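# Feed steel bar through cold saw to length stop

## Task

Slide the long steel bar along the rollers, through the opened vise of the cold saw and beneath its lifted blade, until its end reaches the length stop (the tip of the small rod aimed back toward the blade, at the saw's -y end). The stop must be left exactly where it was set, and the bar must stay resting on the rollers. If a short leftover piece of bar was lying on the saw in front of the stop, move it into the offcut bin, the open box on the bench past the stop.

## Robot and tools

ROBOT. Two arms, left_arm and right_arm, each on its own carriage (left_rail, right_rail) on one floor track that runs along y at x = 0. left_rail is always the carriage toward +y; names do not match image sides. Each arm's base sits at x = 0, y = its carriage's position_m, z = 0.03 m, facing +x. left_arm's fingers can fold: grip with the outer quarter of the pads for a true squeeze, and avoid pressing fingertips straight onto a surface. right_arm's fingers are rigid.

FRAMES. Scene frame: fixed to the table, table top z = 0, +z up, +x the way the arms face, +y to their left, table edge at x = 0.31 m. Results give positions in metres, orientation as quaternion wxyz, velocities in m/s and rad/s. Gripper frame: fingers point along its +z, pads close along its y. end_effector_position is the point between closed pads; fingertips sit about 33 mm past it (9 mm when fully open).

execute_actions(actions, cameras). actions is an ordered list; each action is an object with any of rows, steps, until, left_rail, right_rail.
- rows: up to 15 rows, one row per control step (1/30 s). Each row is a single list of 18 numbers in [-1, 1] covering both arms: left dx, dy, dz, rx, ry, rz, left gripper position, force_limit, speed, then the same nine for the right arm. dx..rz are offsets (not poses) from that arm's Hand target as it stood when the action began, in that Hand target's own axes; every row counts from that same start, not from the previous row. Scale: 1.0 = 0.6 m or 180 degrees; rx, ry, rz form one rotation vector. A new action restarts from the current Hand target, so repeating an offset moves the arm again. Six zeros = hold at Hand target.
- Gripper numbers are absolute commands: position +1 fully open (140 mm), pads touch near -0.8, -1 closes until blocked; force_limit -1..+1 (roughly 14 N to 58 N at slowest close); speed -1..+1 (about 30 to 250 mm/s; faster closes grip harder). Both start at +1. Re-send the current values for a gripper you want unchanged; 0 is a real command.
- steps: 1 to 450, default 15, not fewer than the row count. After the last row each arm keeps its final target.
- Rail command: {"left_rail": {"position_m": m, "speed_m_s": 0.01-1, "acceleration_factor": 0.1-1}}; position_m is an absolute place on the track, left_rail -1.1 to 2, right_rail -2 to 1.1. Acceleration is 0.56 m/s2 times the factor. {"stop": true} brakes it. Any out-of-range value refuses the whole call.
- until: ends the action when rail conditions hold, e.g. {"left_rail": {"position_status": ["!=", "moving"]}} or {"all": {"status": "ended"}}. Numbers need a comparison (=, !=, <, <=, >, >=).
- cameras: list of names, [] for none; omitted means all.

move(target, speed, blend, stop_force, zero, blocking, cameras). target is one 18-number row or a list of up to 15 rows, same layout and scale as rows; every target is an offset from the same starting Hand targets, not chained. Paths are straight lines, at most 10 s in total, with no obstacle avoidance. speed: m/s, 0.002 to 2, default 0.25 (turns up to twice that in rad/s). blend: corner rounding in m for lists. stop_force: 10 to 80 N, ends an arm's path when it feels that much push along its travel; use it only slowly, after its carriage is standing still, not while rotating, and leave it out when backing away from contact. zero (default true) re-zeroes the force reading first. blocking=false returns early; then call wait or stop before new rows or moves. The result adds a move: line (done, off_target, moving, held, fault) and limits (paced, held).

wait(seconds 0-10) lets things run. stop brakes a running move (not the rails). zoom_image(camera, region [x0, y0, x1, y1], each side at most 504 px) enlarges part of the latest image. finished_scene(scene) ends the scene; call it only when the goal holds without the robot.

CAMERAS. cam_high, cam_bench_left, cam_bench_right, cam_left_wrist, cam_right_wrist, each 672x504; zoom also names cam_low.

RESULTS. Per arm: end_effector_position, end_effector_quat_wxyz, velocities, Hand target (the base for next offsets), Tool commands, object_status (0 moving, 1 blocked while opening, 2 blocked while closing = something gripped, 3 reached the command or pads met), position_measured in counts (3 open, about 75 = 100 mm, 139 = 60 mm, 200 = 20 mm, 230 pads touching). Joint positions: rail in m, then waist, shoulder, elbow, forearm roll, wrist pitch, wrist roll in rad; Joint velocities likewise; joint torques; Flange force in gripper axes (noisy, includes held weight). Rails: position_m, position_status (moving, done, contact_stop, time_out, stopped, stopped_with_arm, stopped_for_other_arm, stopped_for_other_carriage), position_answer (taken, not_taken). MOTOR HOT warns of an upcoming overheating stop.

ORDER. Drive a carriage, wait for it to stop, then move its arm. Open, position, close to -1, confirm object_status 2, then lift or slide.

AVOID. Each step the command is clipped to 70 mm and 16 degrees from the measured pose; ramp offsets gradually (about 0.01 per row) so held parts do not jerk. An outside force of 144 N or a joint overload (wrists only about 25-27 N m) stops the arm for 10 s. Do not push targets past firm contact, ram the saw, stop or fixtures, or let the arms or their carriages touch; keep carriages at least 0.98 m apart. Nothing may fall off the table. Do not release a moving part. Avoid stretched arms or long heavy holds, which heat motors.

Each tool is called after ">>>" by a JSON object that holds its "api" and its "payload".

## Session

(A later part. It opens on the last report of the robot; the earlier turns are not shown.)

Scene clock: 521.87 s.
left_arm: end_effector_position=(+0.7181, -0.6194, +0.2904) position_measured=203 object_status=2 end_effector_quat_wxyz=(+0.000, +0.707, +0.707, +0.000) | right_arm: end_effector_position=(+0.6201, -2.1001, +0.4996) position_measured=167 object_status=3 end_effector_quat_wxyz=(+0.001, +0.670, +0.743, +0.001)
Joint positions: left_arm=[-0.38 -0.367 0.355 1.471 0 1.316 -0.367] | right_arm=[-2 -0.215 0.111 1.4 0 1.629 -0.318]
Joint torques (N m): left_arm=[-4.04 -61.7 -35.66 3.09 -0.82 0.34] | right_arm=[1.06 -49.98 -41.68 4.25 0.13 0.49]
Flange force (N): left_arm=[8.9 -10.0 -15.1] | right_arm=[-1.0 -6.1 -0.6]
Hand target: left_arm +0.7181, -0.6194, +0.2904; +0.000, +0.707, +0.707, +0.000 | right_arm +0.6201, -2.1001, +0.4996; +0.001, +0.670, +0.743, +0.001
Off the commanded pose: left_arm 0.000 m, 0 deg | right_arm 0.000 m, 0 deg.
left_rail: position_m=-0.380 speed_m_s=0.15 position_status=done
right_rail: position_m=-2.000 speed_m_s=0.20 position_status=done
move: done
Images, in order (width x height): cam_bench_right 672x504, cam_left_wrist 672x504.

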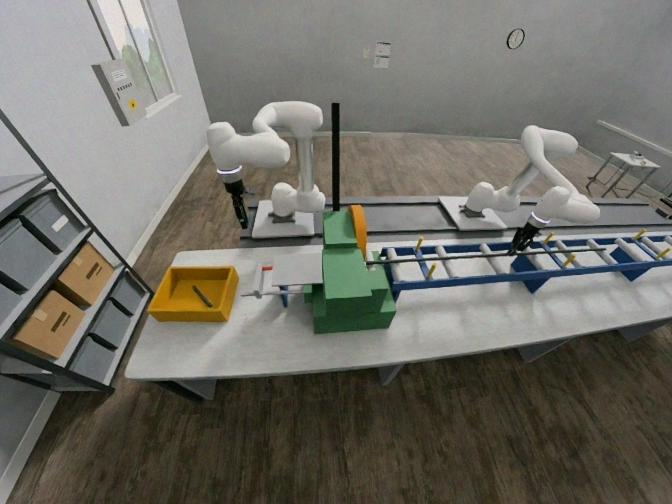

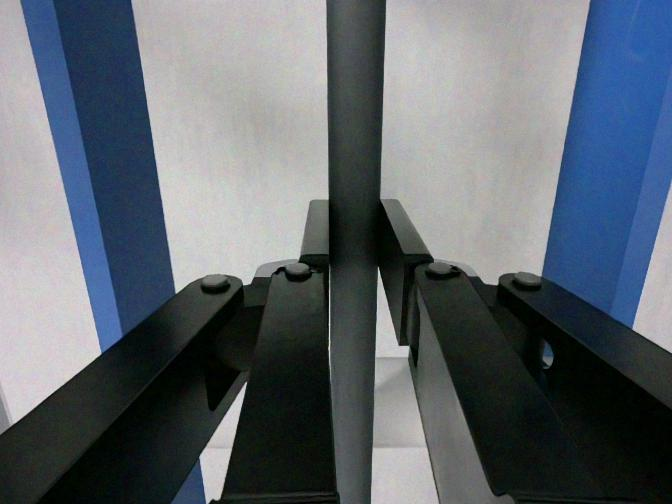

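>>> {"api": "move", "payload": {"target": [0,0,0,0,0,0,-1,0.5,-1,0.14,0.1,0.05,0,0,0.033,-0.3,0,-1], "cameras": ["cam_right_wrist"]}}

>>> {"api": "execute_actions", "payload": {"actions": [{"left_rail":{"position_m":-0.5,"speed_m_s":0.05,"acceleration_factor":0.3},"steps":300,"until":{"left_rail":{"position_status":["!=","moving"]}}}], "cameras": ["cam_right_wrist","cam_bench_right"]}}

Scene clock: 530.67 s.
left_arm: end_effector_position=(+0.7181, -0.6194, +0.2904) position_measured=203 object_status=2 end_effector_quat_wxyz=(+0.000, +0.707, +0.707, +0.000) | right_arm: end_effector_position=(+0.6712, -2.0103, +0.4697) position_measured=167 object_status=3 end_effector_quat_wxyz=(+0.001, +0.707, +0.707, +0.001) end_effector_velocity=(+0.000, +0.000, +0.000) end_effector_angular_velocity=(+0.001, +0.000, +0.002)
Joint positions: left_arm=[-0.38 -0.367 0.355 1.471 0 1.316 -0.367] | right_arm=[-2 -0.067 0.18 1.374 0 1.586 -0.066]
Joint velocities: left_arm=[within noise] | right_arm=[-0.001 0.001 0 0 0.001 0.001 -0.001]
Joint torques (N m): left_arm=[-4.13 -61.69 -35.8 3.06 -0.82 0.37] | right_arm=[0.76 -56.46 -41.84 4.34 0.22 0.39]
Flange force (N): left_arm=[8.4 -10.3 -14.8] | right_arm=[-1.4 -6.9 -0.5]
Hand target: left_arm +0.7181, -0.6194, +0.2904; +0.000, +0.707, +0.707, +0.000 | right_arm +0.6712, -2.0103, +0.4697; +0.001, +0.707, +0.707, +0.001
Off the commanded pose: left_arm 0.000 m, 0 deg | right_arm 0.000 m, 0 deg.
left_rail: position_m=-0.380 speed_m_s=0.15 position_status=done
right_rail: position_m=-2.000 speed_m_s=0.20 position_status=done
move: done
Images, in order (width x height): cam_right_wrist 672x504.

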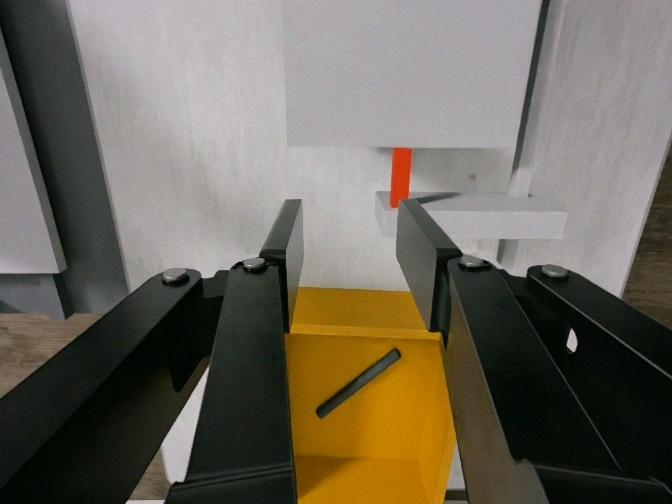

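Scene clock: 533.57 s.
left_arm: end_effector_position=(+0.7181, -0.7394, +0.2904) position_measured=203 object_status=2 end_effector_quat_wxyz=(+0.000, +0.707, +0.707, +0.000) | right_arm: end_effector_position=(+0.6712, -2.0104, +0.4697) position_measured=167 object_status=3 end_effector_quat_wxyz=(+0.001, +0.707, +0.707, +0.001)
Joint positions: left_arm=[-0.5 -0.367 0.355 1.471 0 1.316 -0.367] | right_arm=[-2 -0.067 0.18 1.374 0 1.586 -0.066]
Joint torques (N m): left_arm=[-4.93 -70.62 -42.72 2.65 -1.22 0.34] | right_arm=[1.03 -57.06 -41.72 4.26 0.18 0.53]
Flange force (N): left_arm=[10.0 -10.7 -3.0] | right_arm=[-2.2 -5.6 -0.7]
Hand target: left_arm +0.7181, -0.7394, +0.2904; +0.000, +0.707, +0.707, +0.000 | right_arm +0.6712, -2.0104, +0.4697; +0.001, +0.707, +0.707, +0.001
Tool commands: left_gripper/position=-1.0 left_gripper/force_limit=+0.5 left_gripper/speed=-1.0 right_gripper/position=-0.3 right_gripper/force_limit=+0.0 right_gripper/speed=-1.0
Off the commanded pose: left_arm 0.000 m, 0 deg | right_arm 0.000 m, 0 deg.
left_rail: position_m=-0.500 speed_m_s=0.05 position_status=done
right_rail: position_m=-2.000 speed_m_s=0.20 position_status=done
Images, in order (width x height): cam_bench_right 672x504, cam_right_wrist 672x504.

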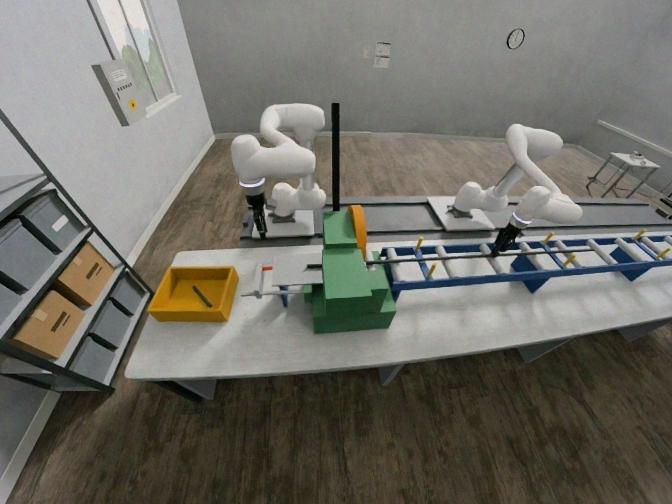

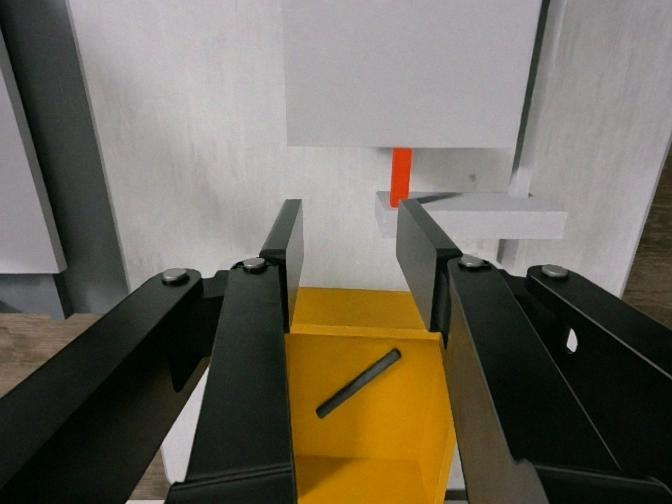

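>>> {"api": "zoom_image", "payload": {"camera": "cam_bench_right", "region": [240, 240, 340, 315]}}

>>> {"api": "zoom_image", "payload": {"camera": "cam_right_wrist", "region": [270, 0, 570, 225]}}

Scaled by 5.040 from the camera's 672x504 image, which has a finer 960x720 frame.

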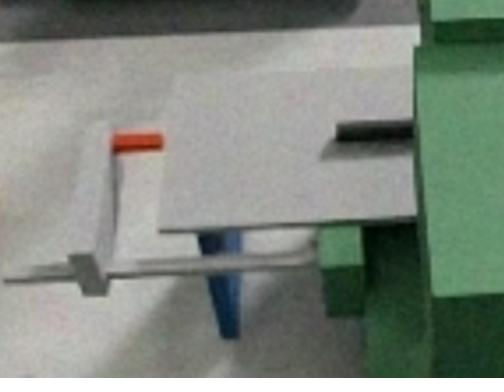

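Scaled by 1.680 from the camera's 672x504 image, which has a finer 960x720 frame.

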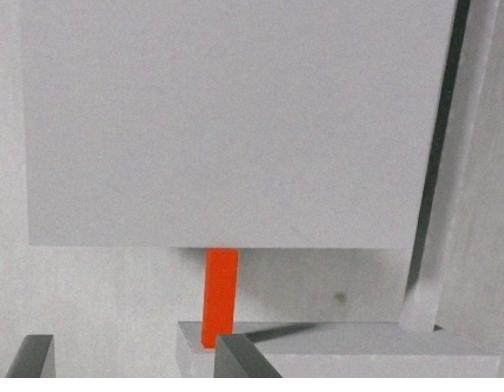

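>>> {"api": "execute_actions", "payload": {"actions": [{"left_rail":{"position_m":-0.58,"speed_m_s":0.05,"acceleration_factor":0.3},"steps":300,"until":{"left_rail":{"position_status":["!=","moving"]}}}], "cameras": ["cam_right_wrist","cam_bench_right"]}}

>>> {"api": "zoom_image", "payload": {"camera": "cam_bench_right", "region": [240, 240, 340, 315]}}

>>> {"api": "zoom_image", "payload": {"camera": "cam_right_wrist", "region": [270, 0, 570, 225]}}

Scene clock: 548.33 s.
left_arm: end_effector_position=(+0.7181, -0.8195, +0.2904) position_measured=203 object_status=2 end_effector_quat_wxyz=(+0.000, +0.707, +0.707, +0.000) | right_arm: end_effector_position=(+0.6712, -2.0104, +0.4697) position_measured=167 object_status=3 end_effector_quat_wxyz=(+0.001, +0.707, +0.707, +0.001)
Joint positions: left_arm=[-0.58 -0.367 0.355 1.471 0 1.316 -0.367] | right_arm=[-2 -0.067 0.18 1.374 0 1.586 -0.066]
Joint torques (N m): left_arm=[-6.3 -64.91 -39.12 2.26 -1.4 0.38] | right_arm=[1.06 -56.64 -41.56 4.28 0.15 0.52]
Flange force (N): left_arm=[11.9 -11.0 -10.3] | right_arm=[-2.3 -5.7 -0.8]
Hand target: left_arm +0.7181, -0.8194, +0.2904; +0.000, +0.707, +0.707, +0.000 | right_arm +0.6712, -2.0104, +0.4697; +0.001, +0.707, +0.707, +0.001
Tool commands: left_gripper/position=-1.0 left_gripper/force_limit=+0.5 left_gripper/speed=-1.0 right_gripper/position=-0.3 right_gripper/force_limit=+0.0 right_gripper/speed=-1.0
Off the commanded pose: left_arm 0.000 m, 0 deg | right_arm 0.000 m, 0 deg.
left_rail: position_m=-0.580 speed_m_s=0.05 position_status=done
right_rail: position_m=-2.000 speed_m_s=0.20 position_status=done
Images, in order (width x height): cam_bench_right 672x504, cam_right_wrist 672x504.

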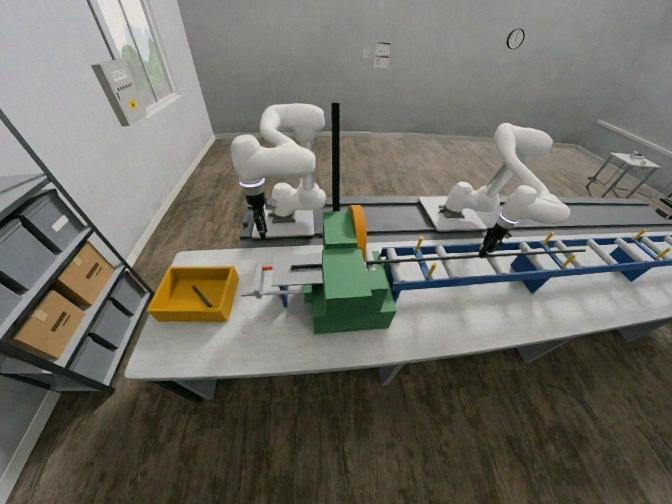

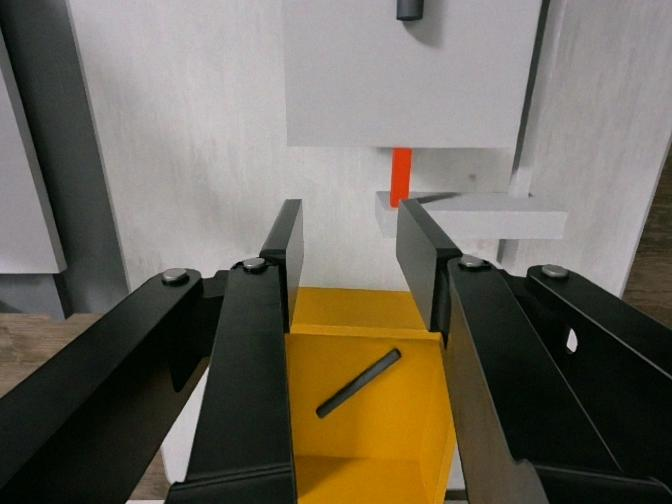

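Scaled by 5.040 from the camera's 672x504 image, which has a finer 960x720 frame.

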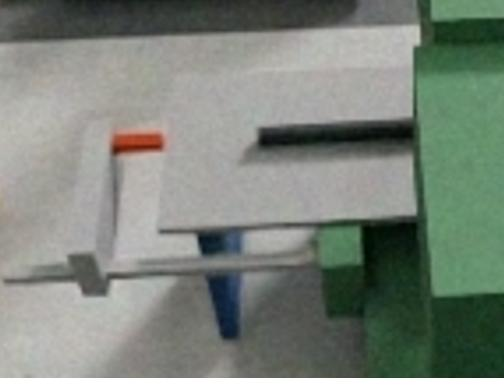

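Scaled by 1.680 from the camera's 672x504 image, which has a finer 960x720 frame.

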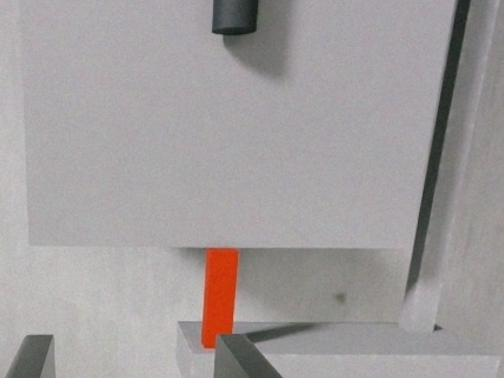

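>>> {"api": "execute_actions", "payload": {"actions": [{"left_rail":{"position_m":-0.655,"speed_m_s":0.04,"acceleration_factor":0.3},"steps":300,"until":{"left_rail":{"position_status":["!=","moving"]}}}], "cameras": ["cam_right_wrist","cam_bench_right"]}}

>>> {"api": "zoom_image", "payload": {"camera": "cam_bench_right", "region": [240, 240, 340, 315]}}

>>> {"api": "zoom_image", "payload": {"camera": "cam_right_wrist", "region": [350, 80, 450, 155]}}

Scene clock: 556.43 s.
left_arm: end_effector_position=(+0.7181, -0.8945, +0.2904) position_measured=203 object_status=2 end_effector_quat_wxyz=(+0.000, +0.707, +0.707, +0.000) | right_arm: end_effector_position=(+0.6712, -2.0104, +0.4697) position_measured=167 object_status=3 end_effector_quat_wxyz=(+0.001, +0.707, +0.707, +0.001)
Joint positions: left_arm=[-0.655 -0.367 0.355 1.471 0 1.316 -0.367] | right_arm=[-2 -0.067 0.18 1.374 0 1.586 -0.066]
Joint torques (N m): left_arm=[-7.65 -60.74 -35.96 1.58 -1.56 0.38] | right_arm=[1.35 -56.69 -41.67 4.25 0.19 0.51]
Flange force (N): left_arm=[13.4 -10.1 -16.3] | right_arm=[-2.8 -5.8 -0.6]
Hand target: left_arm +0.7181, -0.8944, +0.2904; +0.000, +0.707, +0.707, +0.000 | right_arm +0.6712, -2.0104, +0.4697; +0.001, +0.707, +0.707, +0.001
Tool commands: left_gripper/position=-1.0 left_gripper/force_limit=+0.5 left_gripper/speed=-1.0 right_gripper/position=-0.3 right_gripper/force_limit=+0.0 right_gripper/speed=-1.0
Off the commanded pose: left_arm 0.000 m, 0 deg | right_arm 0.000 m, 0 deg.
left_rail: position_m=-0.655 speed_m_s=0.04 position_status=done
right_rail: position_m=-2.000 speed_m_s=0.20 position_status=done
Images, in order (width x height): cam_bench_right 672x504, cam_right_wrist 672x504.

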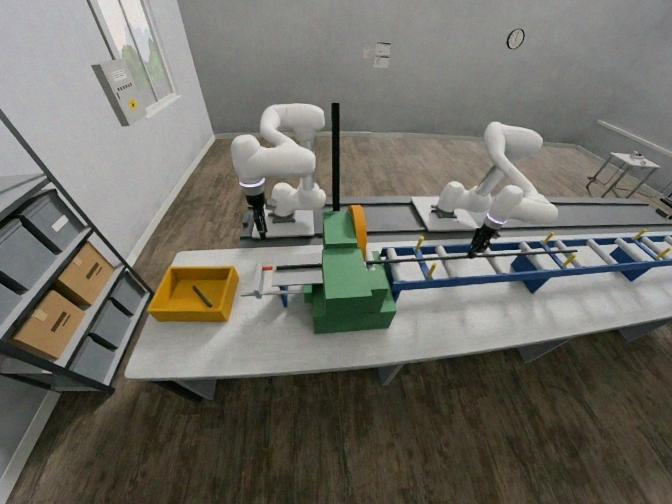

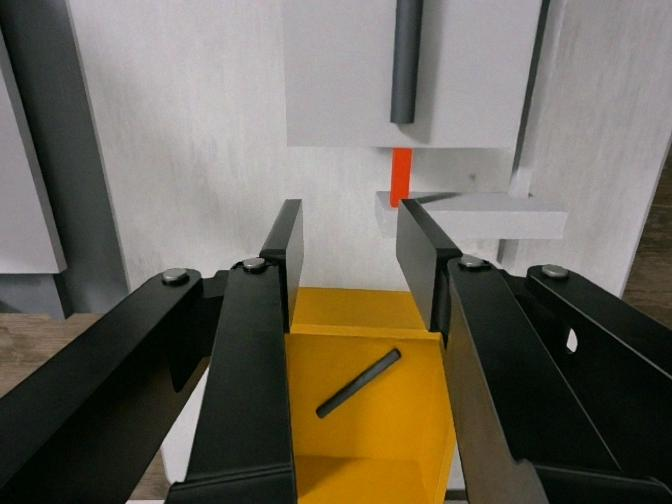

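Scaled by 5.040 from the camera's 672x504 image, which has a finer 960x720 frame.

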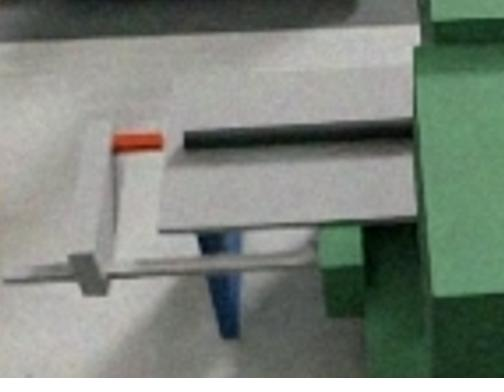

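Scaled by 5.040 from the camera's 672x504 image, which has a finer 960x720 frame.

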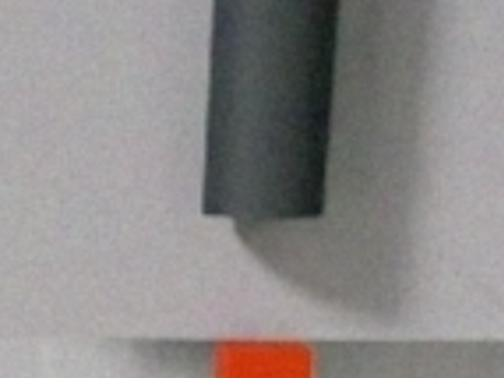

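>>> {"api": "move", "payload": {"target": [-0.06,0,0,0,0,0,-1,0.5,-1,0,0,0,0,0,0,-0.3,0,-1], "speed": 0.008, "stop_force": 10, "cameras": ["cam_bench_right","cam_right_wrist"]}}

>>> {"api": "zoom_image", "payload": {"camera": "cam_bench_right", "region": [240, 240, 340, 315]}}

>>> {"api": "zoom_image", "payload": {"camera": "cam_right_wrist", "region": [350, 80, 450, 155]}}

Scene clock: 573.57 s.
left_arm: end_effector_position=(+0.7181, -0.9172, +0.2904) position_measured=203 object_status=2 end_effector_quat_wxyz=(+0.000, +0.707, +0.707, +0.000) | right_arm: end_effector_position=(+0.6712, -2.0104, +0.4697) position_measured=167 object_status=3 end_effector_quat_wxyz=(+0.001, +0.707, +0.707, +0.001)
Joint positions: left_arm=[-0.655 -0.395 0.366 1.455 0 1.321 -0.395] | right_arm=[-2 -0.067 0.18 1.374 0 1.586 -0.066]
Joint torques (N m): left_arm=[-11.14 -59.08 -38.67 0.1 -4.51 0.36] | right_arm=[1.22 -56.65 -41.77 4.28 0.21 0.5]
Flange force (N): left_arm=[20.5 -15.8 -18.9] | right_arm=[-2.3 -6.5 -0.5]
Hand target: left_arm +0.7181, -0.9172, +0.2904; +0.000, +0.707, +0.707, +0.000 (not the last commanded pose) | right_arm +0.6712, -2.0104, +0.4697; +0.001, +0.707, +0.707, +0.001
Off the commanded pose: left_arm 0.013 m, 0 deg | right_arm 0.000 m, 0 deg.
left_rail: position_m=-0.655 speed_m_s=0.04 position_status=done
right_rail: position_m=-2.000 speed_m_s=0.20 position_status=done
move: contact (left_arm)
Images, in order (width x height): cam_bench_right 672x504, cam_right_wrist 672x504.

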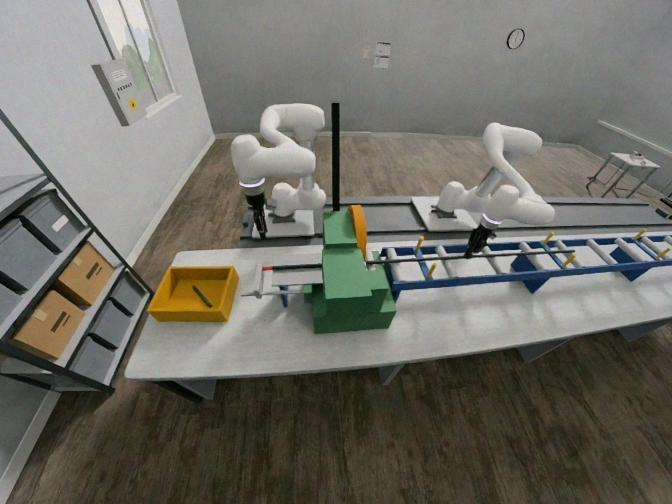

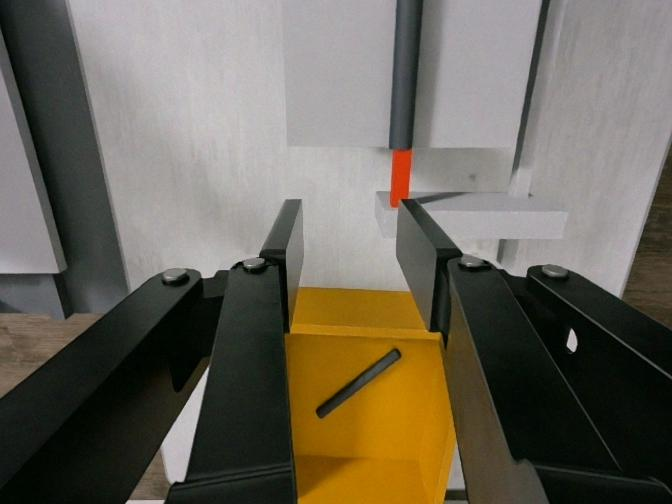

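Scaled by 5.040 from the camera's 672x504 image, which has a finer 960x720 frame.

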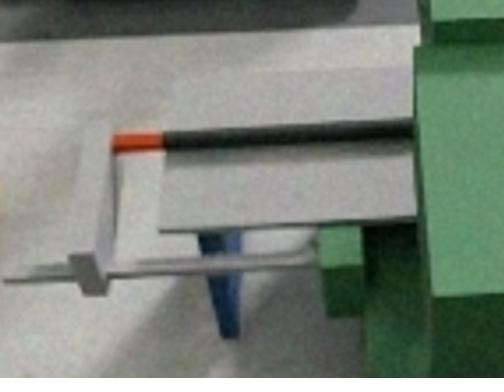

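Scaled by 5.040 from the camera's 672x504 image, which has a finer 960x720 frame.

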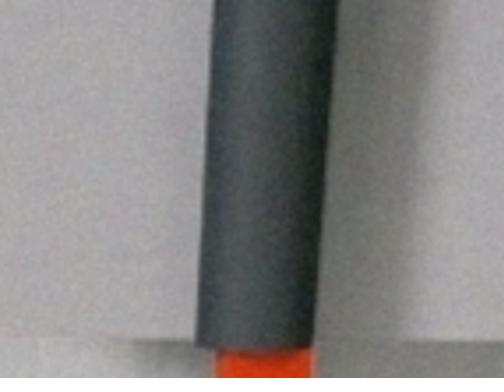

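>>> {"api": "move", "payload": {"target": [0,0,0.008,0,0,0,-1,0.5,-1,0,0,0,0,0,0,-0.3,0,-1], "speed": 0.02, "cameras": []}}

>>> {"api": "execute_actions", "payload": {"actions": [{"rows":[[0,0,0,0,0,0,-0.1,0.5,-1,0,0,0,0,0,0,-0.3,0,-1]],"steps":60}], "cameras": ["cam_left_wrist","cam_bench_right","cam_right_wrist"]}}

>>> {"api": "zoom_image", "payload": {"camera": "cam_bench_right", "region": [240, 240, 340, 315]}}

>>> {"api": "zoom_image", "payload": {"camera": "cam_right_wrist", "region": [350, 80, 450, 155]}}

Scene clock: 582.77 s.
left_arm: end_effector_position=(+0.7181, -0.9172, +0.2856) position_measured=203 object_status=2 end_effector_quat_wxyz=(+0.000, +0.707, +0.707, +0.000) | right_arm: end_effector_position=(+0.6712, -2.0104, +0.4697) position_measured=167 object_status=3 end_effector_quat_wxyz=(+0.001, +0.707, +0.707, +0.001)
Joint positions: left_arm=[-0.655 -0.395 0.368 1.461 0 1.313 -0.395] | right_arm=[-2 -0.067 0.18 1.374 0 1.586 -0.066]
Joint torques (N m): left_arm=[-0.9 -42.31 -33.27 4.61 -9.51 0.05] | right_arm=[1.48 -56.78 -41.7 4.26 0.19 0.55]
Flange force (N): left_arm=[12.6 -31.6 -41.2] | right_arm=[-3.0 -6.1 -0.8]
Hand target: left_arm +0.7181, -0.9172, +0.2856; +0.000, +0.707, +0.707, +0.000 | right_arm +0.6712, -2.0104, +0.4697; +0.001, +0.707, +0.707, +0.001
Off the commanded pose: left_arm 0.000 m, 0 deg | right_arm 0.000 m, 0 deg.
left_rail: position_m=-0.655 speed_m_s=0.04 position_status=done
right_rail: position_m=-2.000 speed_m_s=0.20 position_status=done
move: done
No camera images: "cameras" was empty.

Scene clock: 584.97 s.
left_arm: end_effector_position=(+0.7181, -0.9172, +0.2856) position_measured=141 object_status=3 end_effector_quat_wxyz=(+0.000, +0.707, +0.707, +0.000) | right_arm: end_effector_position=(+0.6712, -2.0104, +0.4697) position_measured=167 object_status=3 end_effector_quat_wxyz=(+0.001, +0.707, +0.707, +0.001)
Joint positions: left_arm=[-0.655 -0.395 0.368 1.461 0 1.313 -0.395] | right_arm=[-2 -0.067 0.18 1.374 0 1.586 -0.066]
Joint torques (N m): left_arm=[-0.36 -71.54 -40.63 4.05 0.07 -0.38] | right_arm=[1.64 -56.85 -41.58 4.25 0.14 0.48]
Flange force (N): left_arm=[4.4 -9.8 -3.9] | right_arm=[-3.1 -5.0 -0.6]
Hand target: left_arm +0.7181, -0.9172, +0.2856; +0.000, +0.707, +0.707, +0.000 | right_arm +0.6712, -2.0104, +0.4697; +0.001, +0.707, +0.707, +0.001
Off the commanded pose: left_arm 0.000 m, 0 deg | right_arm 0.000 m, 0 deg.
left_rail: position_m=-0.655 speed_m_s=0.04 position_status=done
right_rail: position_m=-2.000 speed_m_s=0.20 position_status=done
Images, in order (width x height): cam_bench_right 672x504, cam_left_wrist 672x504, cam_right_wrist 672x504.

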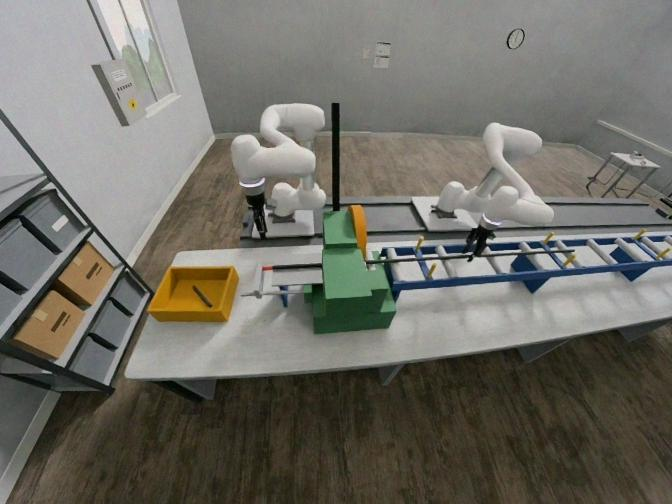

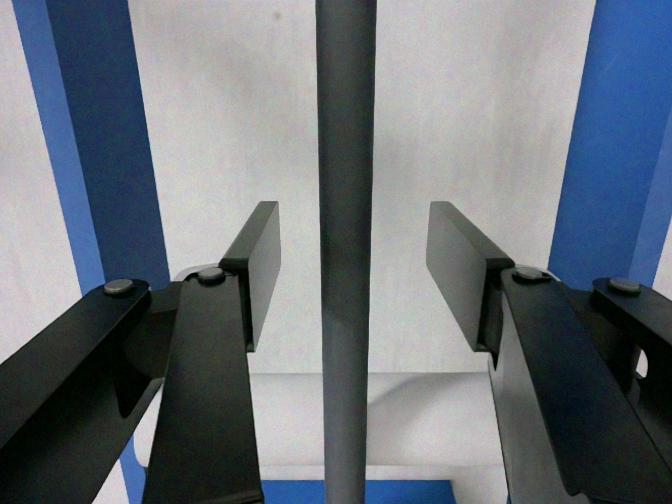

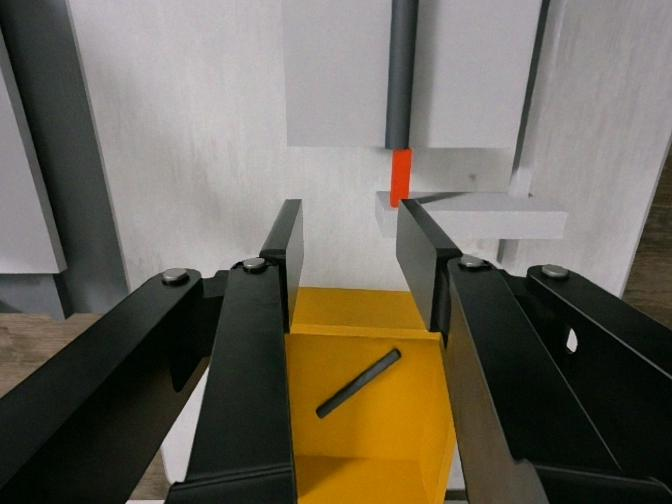

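Scaled by 5.040 from the camera's 672x504 image, which has a finer 960x720 frame.

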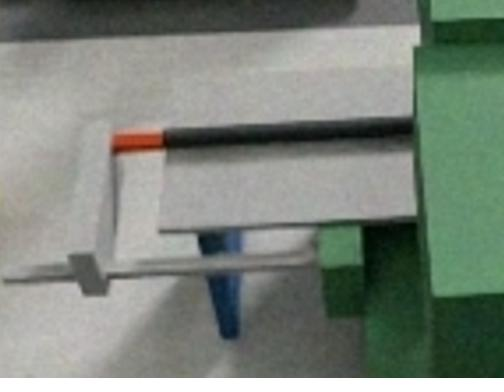

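Scaled by 5.040 from the camera's 672x504 image, which has a finer 960x720 frame.

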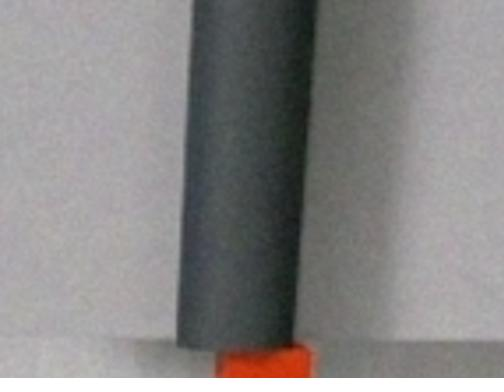

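>>> {"api": "move", "payload": {"target": [0,0,-0.3,0,0,0,-0.1,0.5,-1,0,0,-0.2,0,0,0,-0.3,0,-1], "speed": 0.12, "cameras": ["cam_bench_right","cam_right_wrist"]}}

>>> {"api": "zoom_image", "payload": {"camera": "cam_bench_right", "region": [240, 240, 340, 315]}}

>>> {"api": "finished_scene", "payload": {"scene": 1}}

Scene clock: 591.27 s.
left_arm: end_effector_position=(+0.7181, -0.9172, +0.4656) position_measured=141 object_status=3 end_effector_quat_wxyz=(+0.000, +0.707, +0.707, +0.000) | right_arm: end_effector_position=(+0.6709, -2.0104, +0.5897) position_measured=167 object_status=3 end_effector_quat_wxyz=(+0.001, +0.707, +0.707, +0.001)
Joint positions: left_arm=[-0.655 -0.395 0.338 1.178 0 1.626 -0.395] | right_arm=[-2 -0.067 0.205 1.126 0 1.809 -0.066]
Joint torques (N m): left_arm=[-0.52 -70.23 -41.77 4.24 0.03 -0.38] | right_arm=[1.48 -58.18 -40.5 4.12 0.17 0.48]
Flange force (N): left_arm=[4.6 -9.5 -0.6] | right_arm=[-2.8 -5.9 0.9]
Hand target: left_arm +0.7181, -0.9172, +0.4656; +0.000, +0.707, +0.707, +0.000 | right_arm +0.6709, -2.0104, +0.5897; +0.001, +0.707, +0.707, +0.001
Off the commanded pose: left_arm 0.000 m, 0 deg | right_arm 0.000 m, 0 deg.
left_rail: position_m=-0.655 speed_m_s=0.04 position_status=done
right_rail: position_m=-2.000 speed_m_s=0.20 position_status=done
move: done
Images, in order (width x height): cam_bench_right 672x504, cam_right_wrist 672x504.

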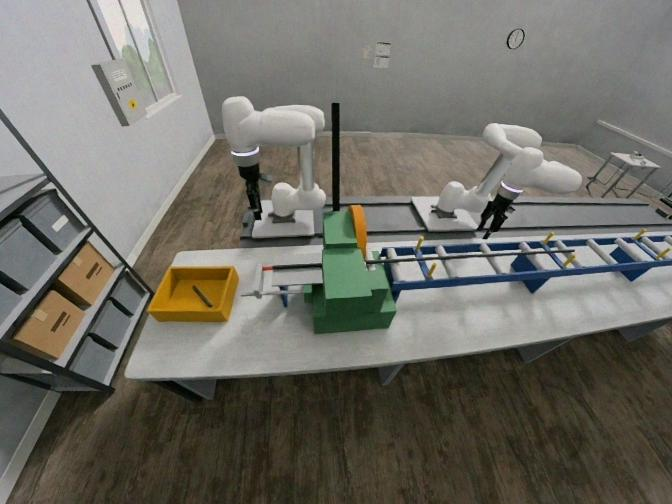

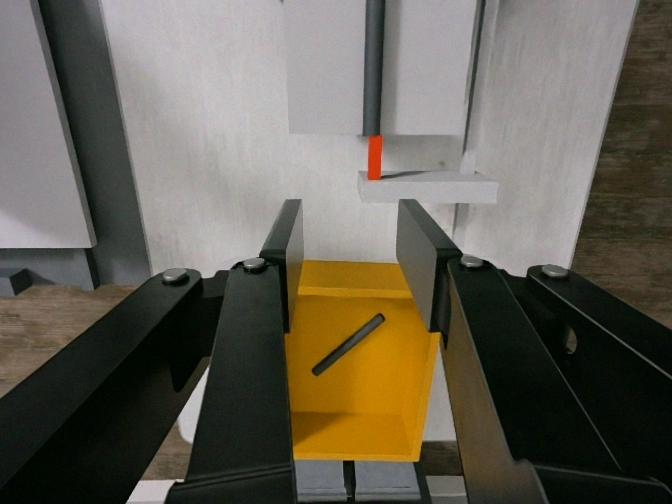

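Scaled by 5.040 from the camera's 672x504 image, which has a finer 960x720 frame.

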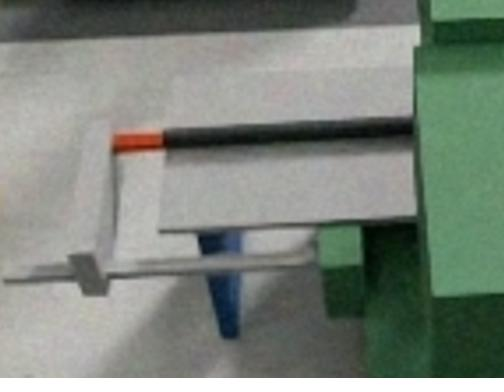

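The scene is finished: the task was done.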